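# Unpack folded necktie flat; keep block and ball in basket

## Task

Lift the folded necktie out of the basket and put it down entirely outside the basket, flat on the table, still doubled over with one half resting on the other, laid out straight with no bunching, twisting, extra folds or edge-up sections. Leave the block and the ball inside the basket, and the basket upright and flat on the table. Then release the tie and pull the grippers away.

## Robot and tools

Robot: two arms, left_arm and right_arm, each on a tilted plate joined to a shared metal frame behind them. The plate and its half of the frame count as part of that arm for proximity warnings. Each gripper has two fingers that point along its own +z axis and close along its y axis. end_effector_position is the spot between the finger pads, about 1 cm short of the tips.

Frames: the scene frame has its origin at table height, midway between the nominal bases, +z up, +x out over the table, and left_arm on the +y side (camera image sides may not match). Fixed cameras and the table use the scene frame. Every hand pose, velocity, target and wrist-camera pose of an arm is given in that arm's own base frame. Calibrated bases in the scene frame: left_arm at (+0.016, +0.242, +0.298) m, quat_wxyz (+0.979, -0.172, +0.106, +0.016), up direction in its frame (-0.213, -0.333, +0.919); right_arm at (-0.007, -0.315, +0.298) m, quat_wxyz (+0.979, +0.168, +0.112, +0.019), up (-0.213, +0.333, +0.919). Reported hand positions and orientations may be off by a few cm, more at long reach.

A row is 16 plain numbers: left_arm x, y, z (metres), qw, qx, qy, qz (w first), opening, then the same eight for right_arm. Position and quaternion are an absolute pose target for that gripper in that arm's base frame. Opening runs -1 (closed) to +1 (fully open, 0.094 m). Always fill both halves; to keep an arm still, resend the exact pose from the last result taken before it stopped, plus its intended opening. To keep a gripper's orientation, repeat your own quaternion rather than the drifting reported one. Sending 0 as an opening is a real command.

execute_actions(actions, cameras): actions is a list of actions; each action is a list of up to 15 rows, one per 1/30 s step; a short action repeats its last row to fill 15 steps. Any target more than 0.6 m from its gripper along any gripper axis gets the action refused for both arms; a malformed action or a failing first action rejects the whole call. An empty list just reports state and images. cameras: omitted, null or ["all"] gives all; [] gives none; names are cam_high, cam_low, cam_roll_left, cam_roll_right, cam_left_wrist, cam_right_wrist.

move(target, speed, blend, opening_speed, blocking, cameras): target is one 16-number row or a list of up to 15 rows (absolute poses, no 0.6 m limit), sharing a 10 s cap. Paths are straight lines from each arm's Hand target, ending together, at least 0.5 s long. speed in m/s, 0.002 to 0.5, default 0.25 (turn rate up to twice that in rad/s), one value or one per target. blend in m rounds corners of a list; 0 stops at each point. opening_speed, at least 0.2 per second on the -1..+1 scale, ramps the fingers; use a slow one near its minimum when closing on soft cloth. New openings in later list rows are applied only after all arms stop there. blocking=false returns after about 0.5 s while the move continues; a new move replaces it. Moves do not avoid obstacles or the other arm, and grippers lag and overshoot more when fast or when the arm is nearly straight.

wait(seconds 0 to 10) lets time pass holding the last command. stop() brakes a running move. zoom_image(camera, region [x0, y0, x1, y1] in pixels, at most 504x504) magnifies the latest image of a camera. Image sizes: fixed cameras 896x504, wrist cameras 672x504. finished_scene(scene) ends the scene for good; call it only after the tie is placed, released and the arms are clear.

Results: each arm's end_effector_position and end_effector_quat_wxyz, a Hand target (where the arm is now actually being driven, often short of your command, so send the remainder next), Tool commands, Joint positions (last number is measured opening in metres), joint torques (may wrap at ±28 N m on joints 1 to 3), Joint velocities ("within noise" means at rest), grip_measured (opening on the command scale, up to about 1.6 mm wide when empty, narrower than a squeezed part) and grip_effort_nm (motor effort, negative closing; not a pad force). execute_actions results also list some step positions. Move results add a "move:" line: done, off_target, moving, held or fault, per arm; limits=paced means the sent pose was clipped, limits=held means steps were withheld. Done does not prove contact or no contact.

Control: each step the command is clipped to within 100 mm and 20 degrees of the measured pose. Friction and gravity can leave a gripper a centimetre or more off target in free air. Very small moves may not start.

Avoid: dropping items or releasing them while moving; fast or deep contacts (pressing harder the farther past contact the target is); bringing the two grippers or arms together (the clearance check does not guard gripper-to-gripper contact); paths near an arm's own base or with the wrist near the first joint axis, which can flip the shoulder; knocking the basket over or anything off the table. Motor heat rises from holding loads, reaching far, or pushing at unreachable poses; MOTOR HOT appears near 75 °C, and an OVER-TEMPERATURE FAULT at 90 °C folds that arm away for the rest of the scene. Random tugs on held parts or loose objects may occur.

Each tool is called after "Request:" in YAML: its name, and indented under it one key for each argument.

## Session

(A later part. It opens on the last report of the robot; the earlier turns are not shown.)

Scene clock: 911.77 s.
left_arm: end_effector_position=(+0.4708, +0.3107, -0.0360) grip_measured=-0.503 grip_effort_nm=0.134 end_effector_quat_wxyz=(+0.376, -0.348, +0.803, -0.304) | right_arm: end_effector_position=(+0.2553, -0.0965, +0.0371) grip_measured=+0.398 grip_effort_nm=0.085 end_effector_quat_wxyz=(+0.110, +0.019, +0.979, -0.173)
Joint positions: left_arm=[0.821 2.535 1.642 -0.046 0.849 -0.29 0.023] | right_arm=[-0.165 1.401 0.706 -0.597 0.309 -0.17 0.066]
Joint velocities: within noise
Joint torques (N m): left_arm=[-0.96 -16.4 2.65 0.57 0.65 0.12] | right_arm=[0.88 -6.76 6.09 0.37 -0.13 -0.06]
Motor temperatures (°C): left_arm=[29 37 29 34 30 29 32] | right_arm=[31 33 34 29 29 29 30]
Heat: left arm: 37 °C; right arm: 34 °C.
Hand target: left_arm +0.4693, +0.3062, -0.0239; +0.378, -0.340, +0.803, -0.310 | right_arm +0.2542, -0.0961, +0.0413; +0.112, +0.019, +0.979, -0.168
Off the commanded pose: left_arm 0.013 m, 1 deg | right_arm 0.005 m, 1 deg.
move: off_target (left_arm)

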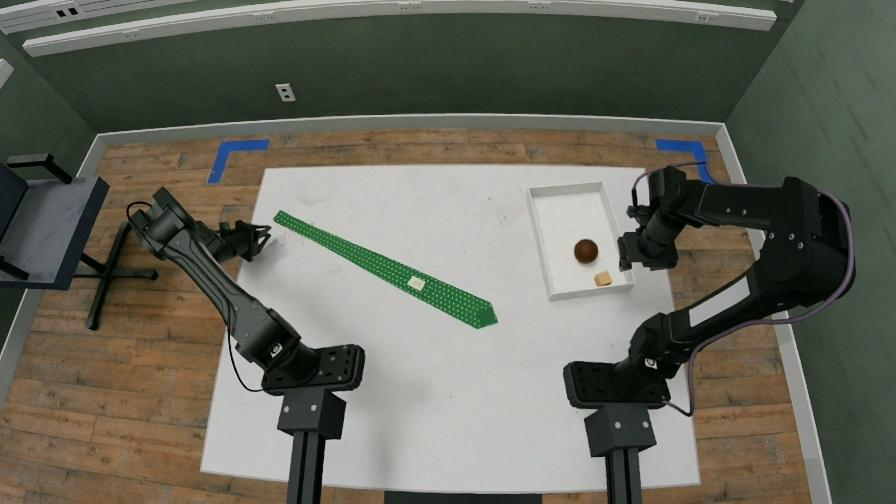

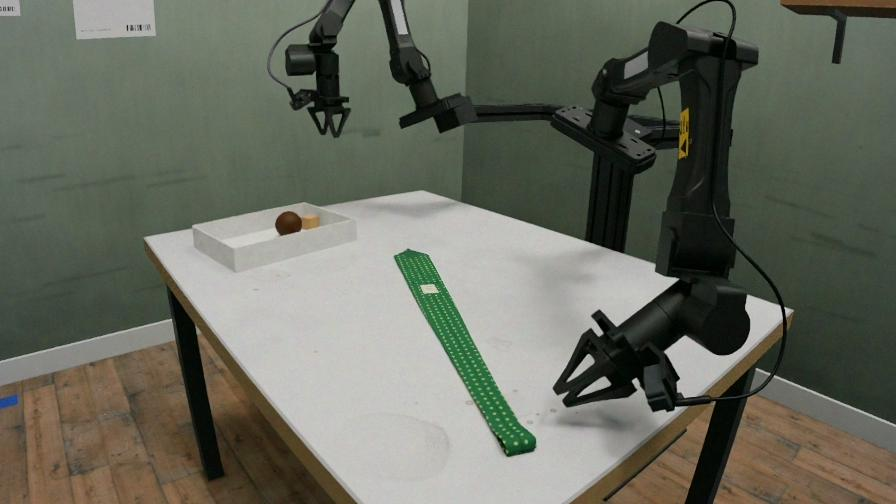

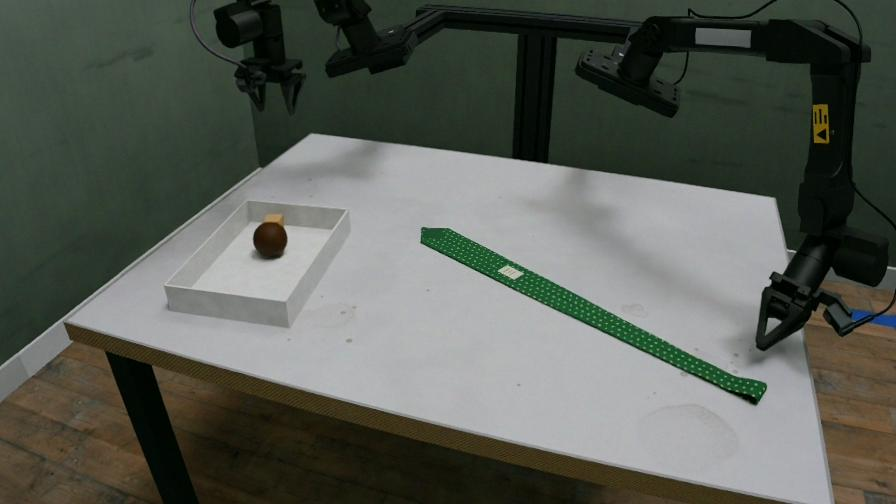

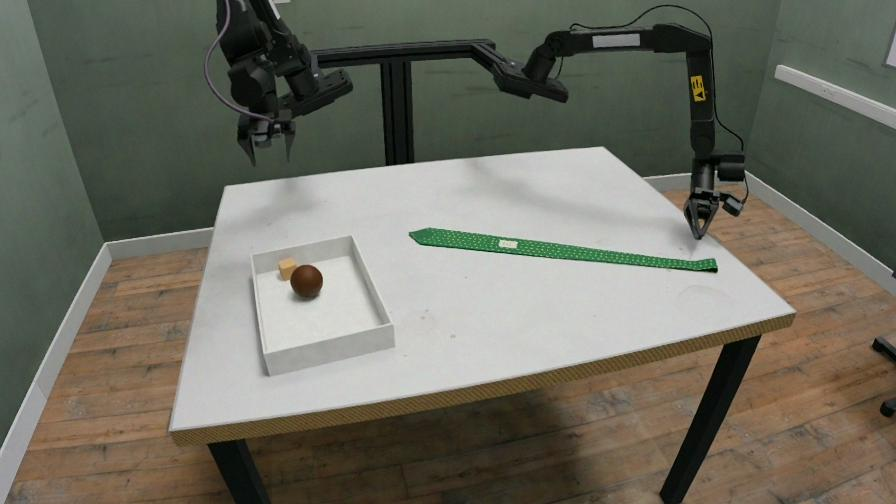

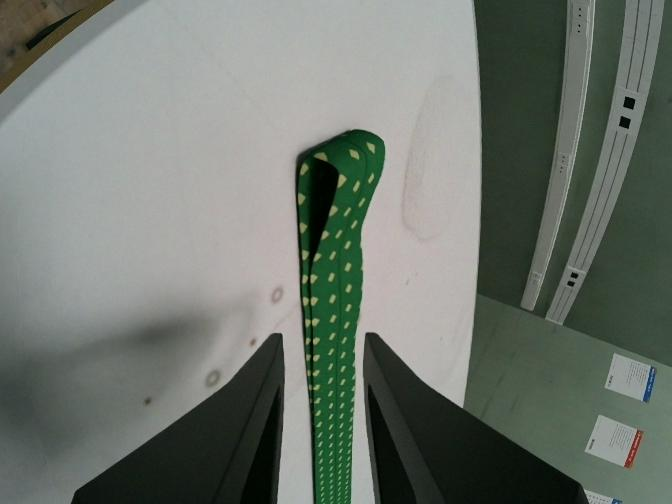

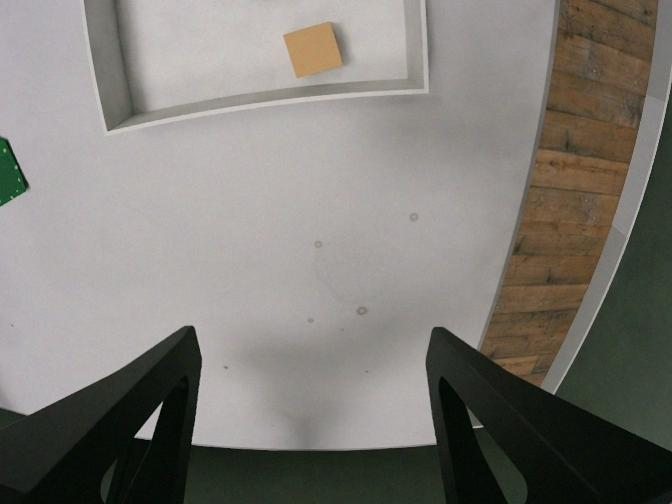

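Request:
move:
  target:
    - [0.3541,0.2002,0.1261,0.3774,-0.3398,0.8034,-0.3101,-0.5,0.2542,-0.0961,0.0415,0.112,0.019,0.979,-0.168,0.4]
  speed: 0.25

Request:
zoom_image:
  camera: "cam_high"
  region: [340, 200, 640, 370]

Request:
zoom_image:
  camera: "cam_roll_left"
  region: [380, 200, 640, 350]

Request:
zoom_image:
  camera: "cam_roll_right"
  region: [390, 200, 740, 300]

Scene clock: 922.10 s.
left_arm: end_effector_position=(+0.3596, +0.2056, +0.1264) grip_measured=-0.503 grip_effort_nm=0.139 end_effector_quat_wxyz=(+0.382, -0.341, +0.804, -0.302) | right_arm: end_effector_position=(+0.2553, -0.0965, +0.0371) grip_measured=+0.398 grip_effort_nm=0.081 end_effector_quat_wxyz=(+0.110, +0.019, +0.979, -0.173)
Joint positions: left_arm=[0.853 1.703 1.043 -0.298 0.874 -0.242 0.023] | right_arm=[-0.165 1.401 0.706 -0.597 0.309 -0.17 0.066]
Joint velocities: within noise
Joint torques (N m): left_arm=[-0.14 -11.36 3.67 0.55 0.61 0.11] | right_arm=[0.88 -6.76 6.09 0.37 -0.13 -0.05]
Motor temperatures (°C): left_arm=[29 38 28 34 30 29 32] | right_arm=[31 33 34 29 29 29 30]
Heat: left arm: 38 °C; right arm: 34 °C.
Hand target: left_arm +0.3544, +0.2002, +0.1260; +0.378, -0.340, +0.803, -0.310 | right_arm +0.2542, -0.0961, +0.0413; +0.112, +0.019, +0.979, -0.168
Off the commanded pose: left_arm 0.008 m, 1 deg | right_arm 0.005 m, 1 deg.
move: done

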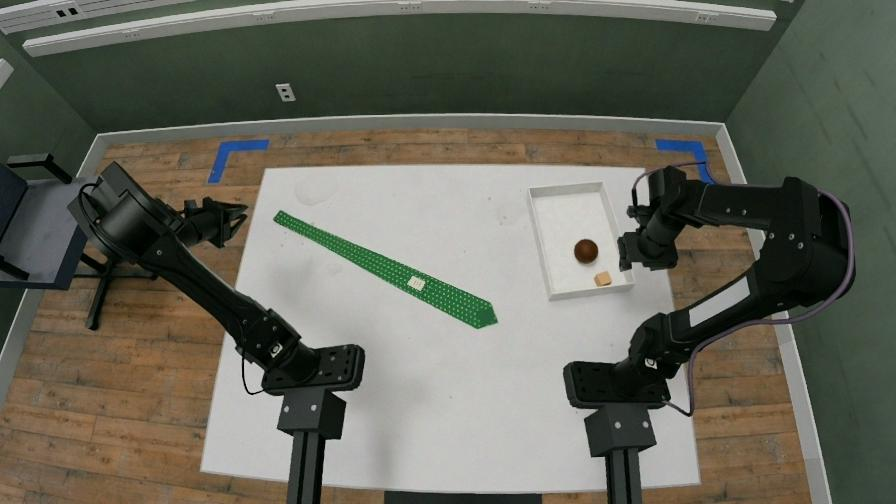

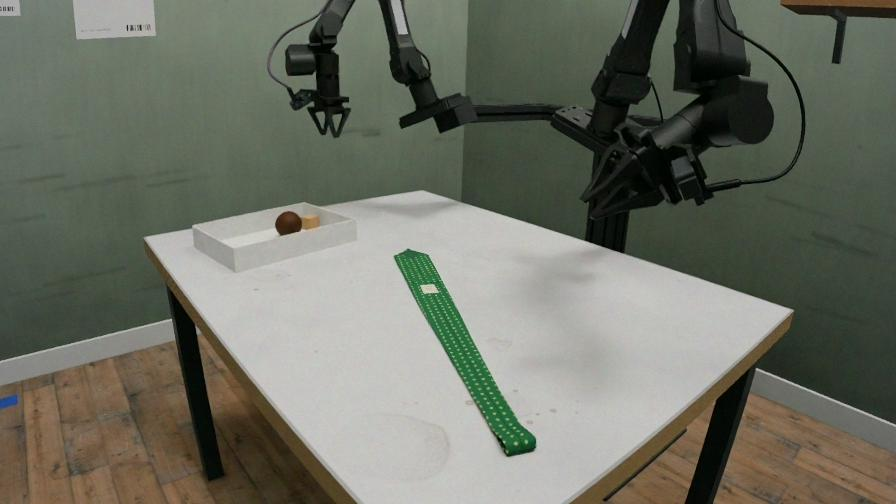

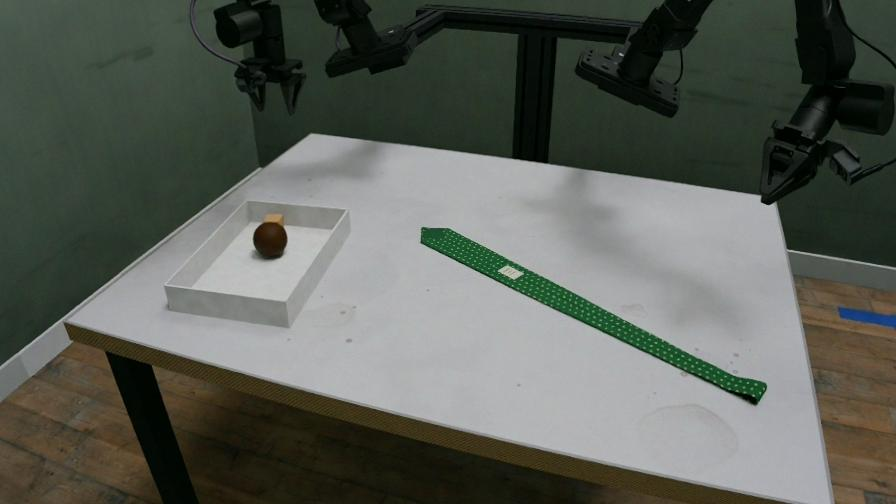

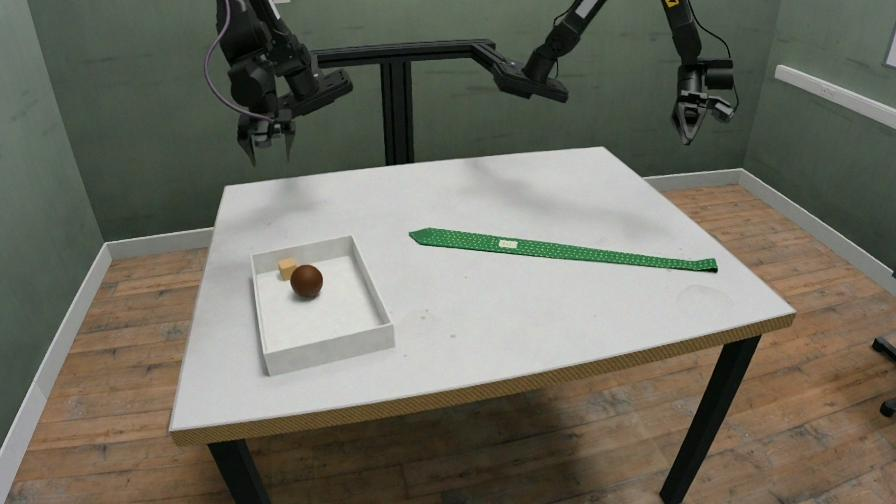

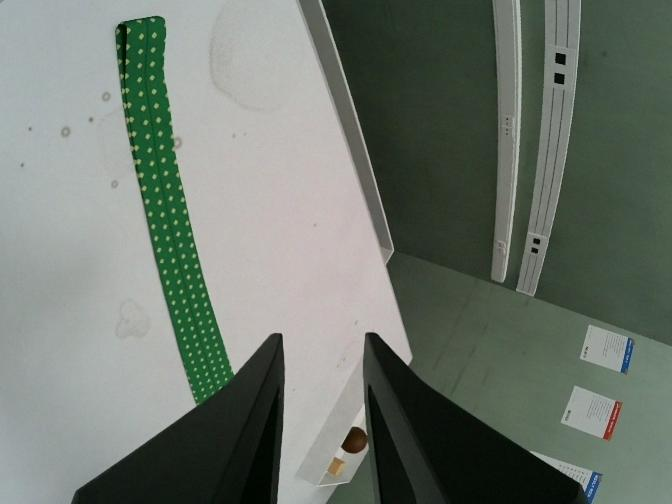

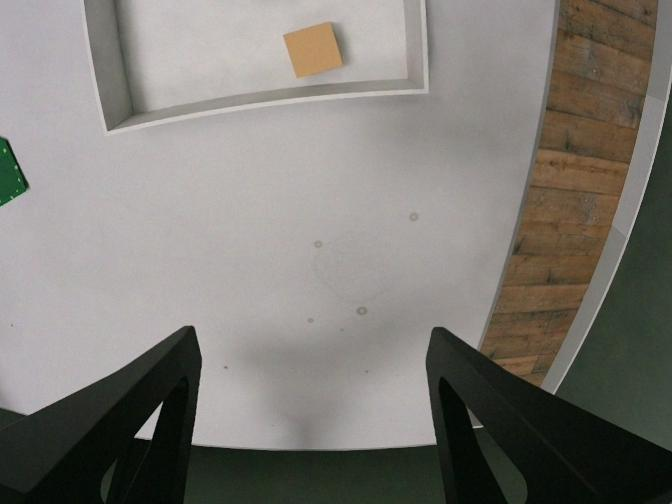

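Scaled by 1.680.

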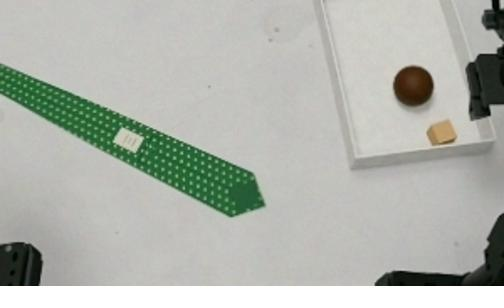

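Scaled by 1.938.

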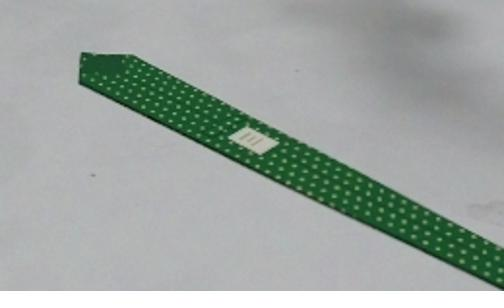

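Scaled by 1.440.

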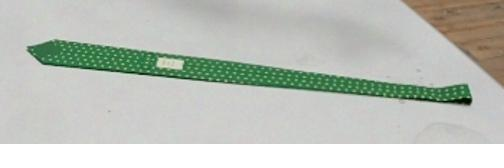

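Request:
finished_scene:
  scene: 1

The scene is finished: the task was done.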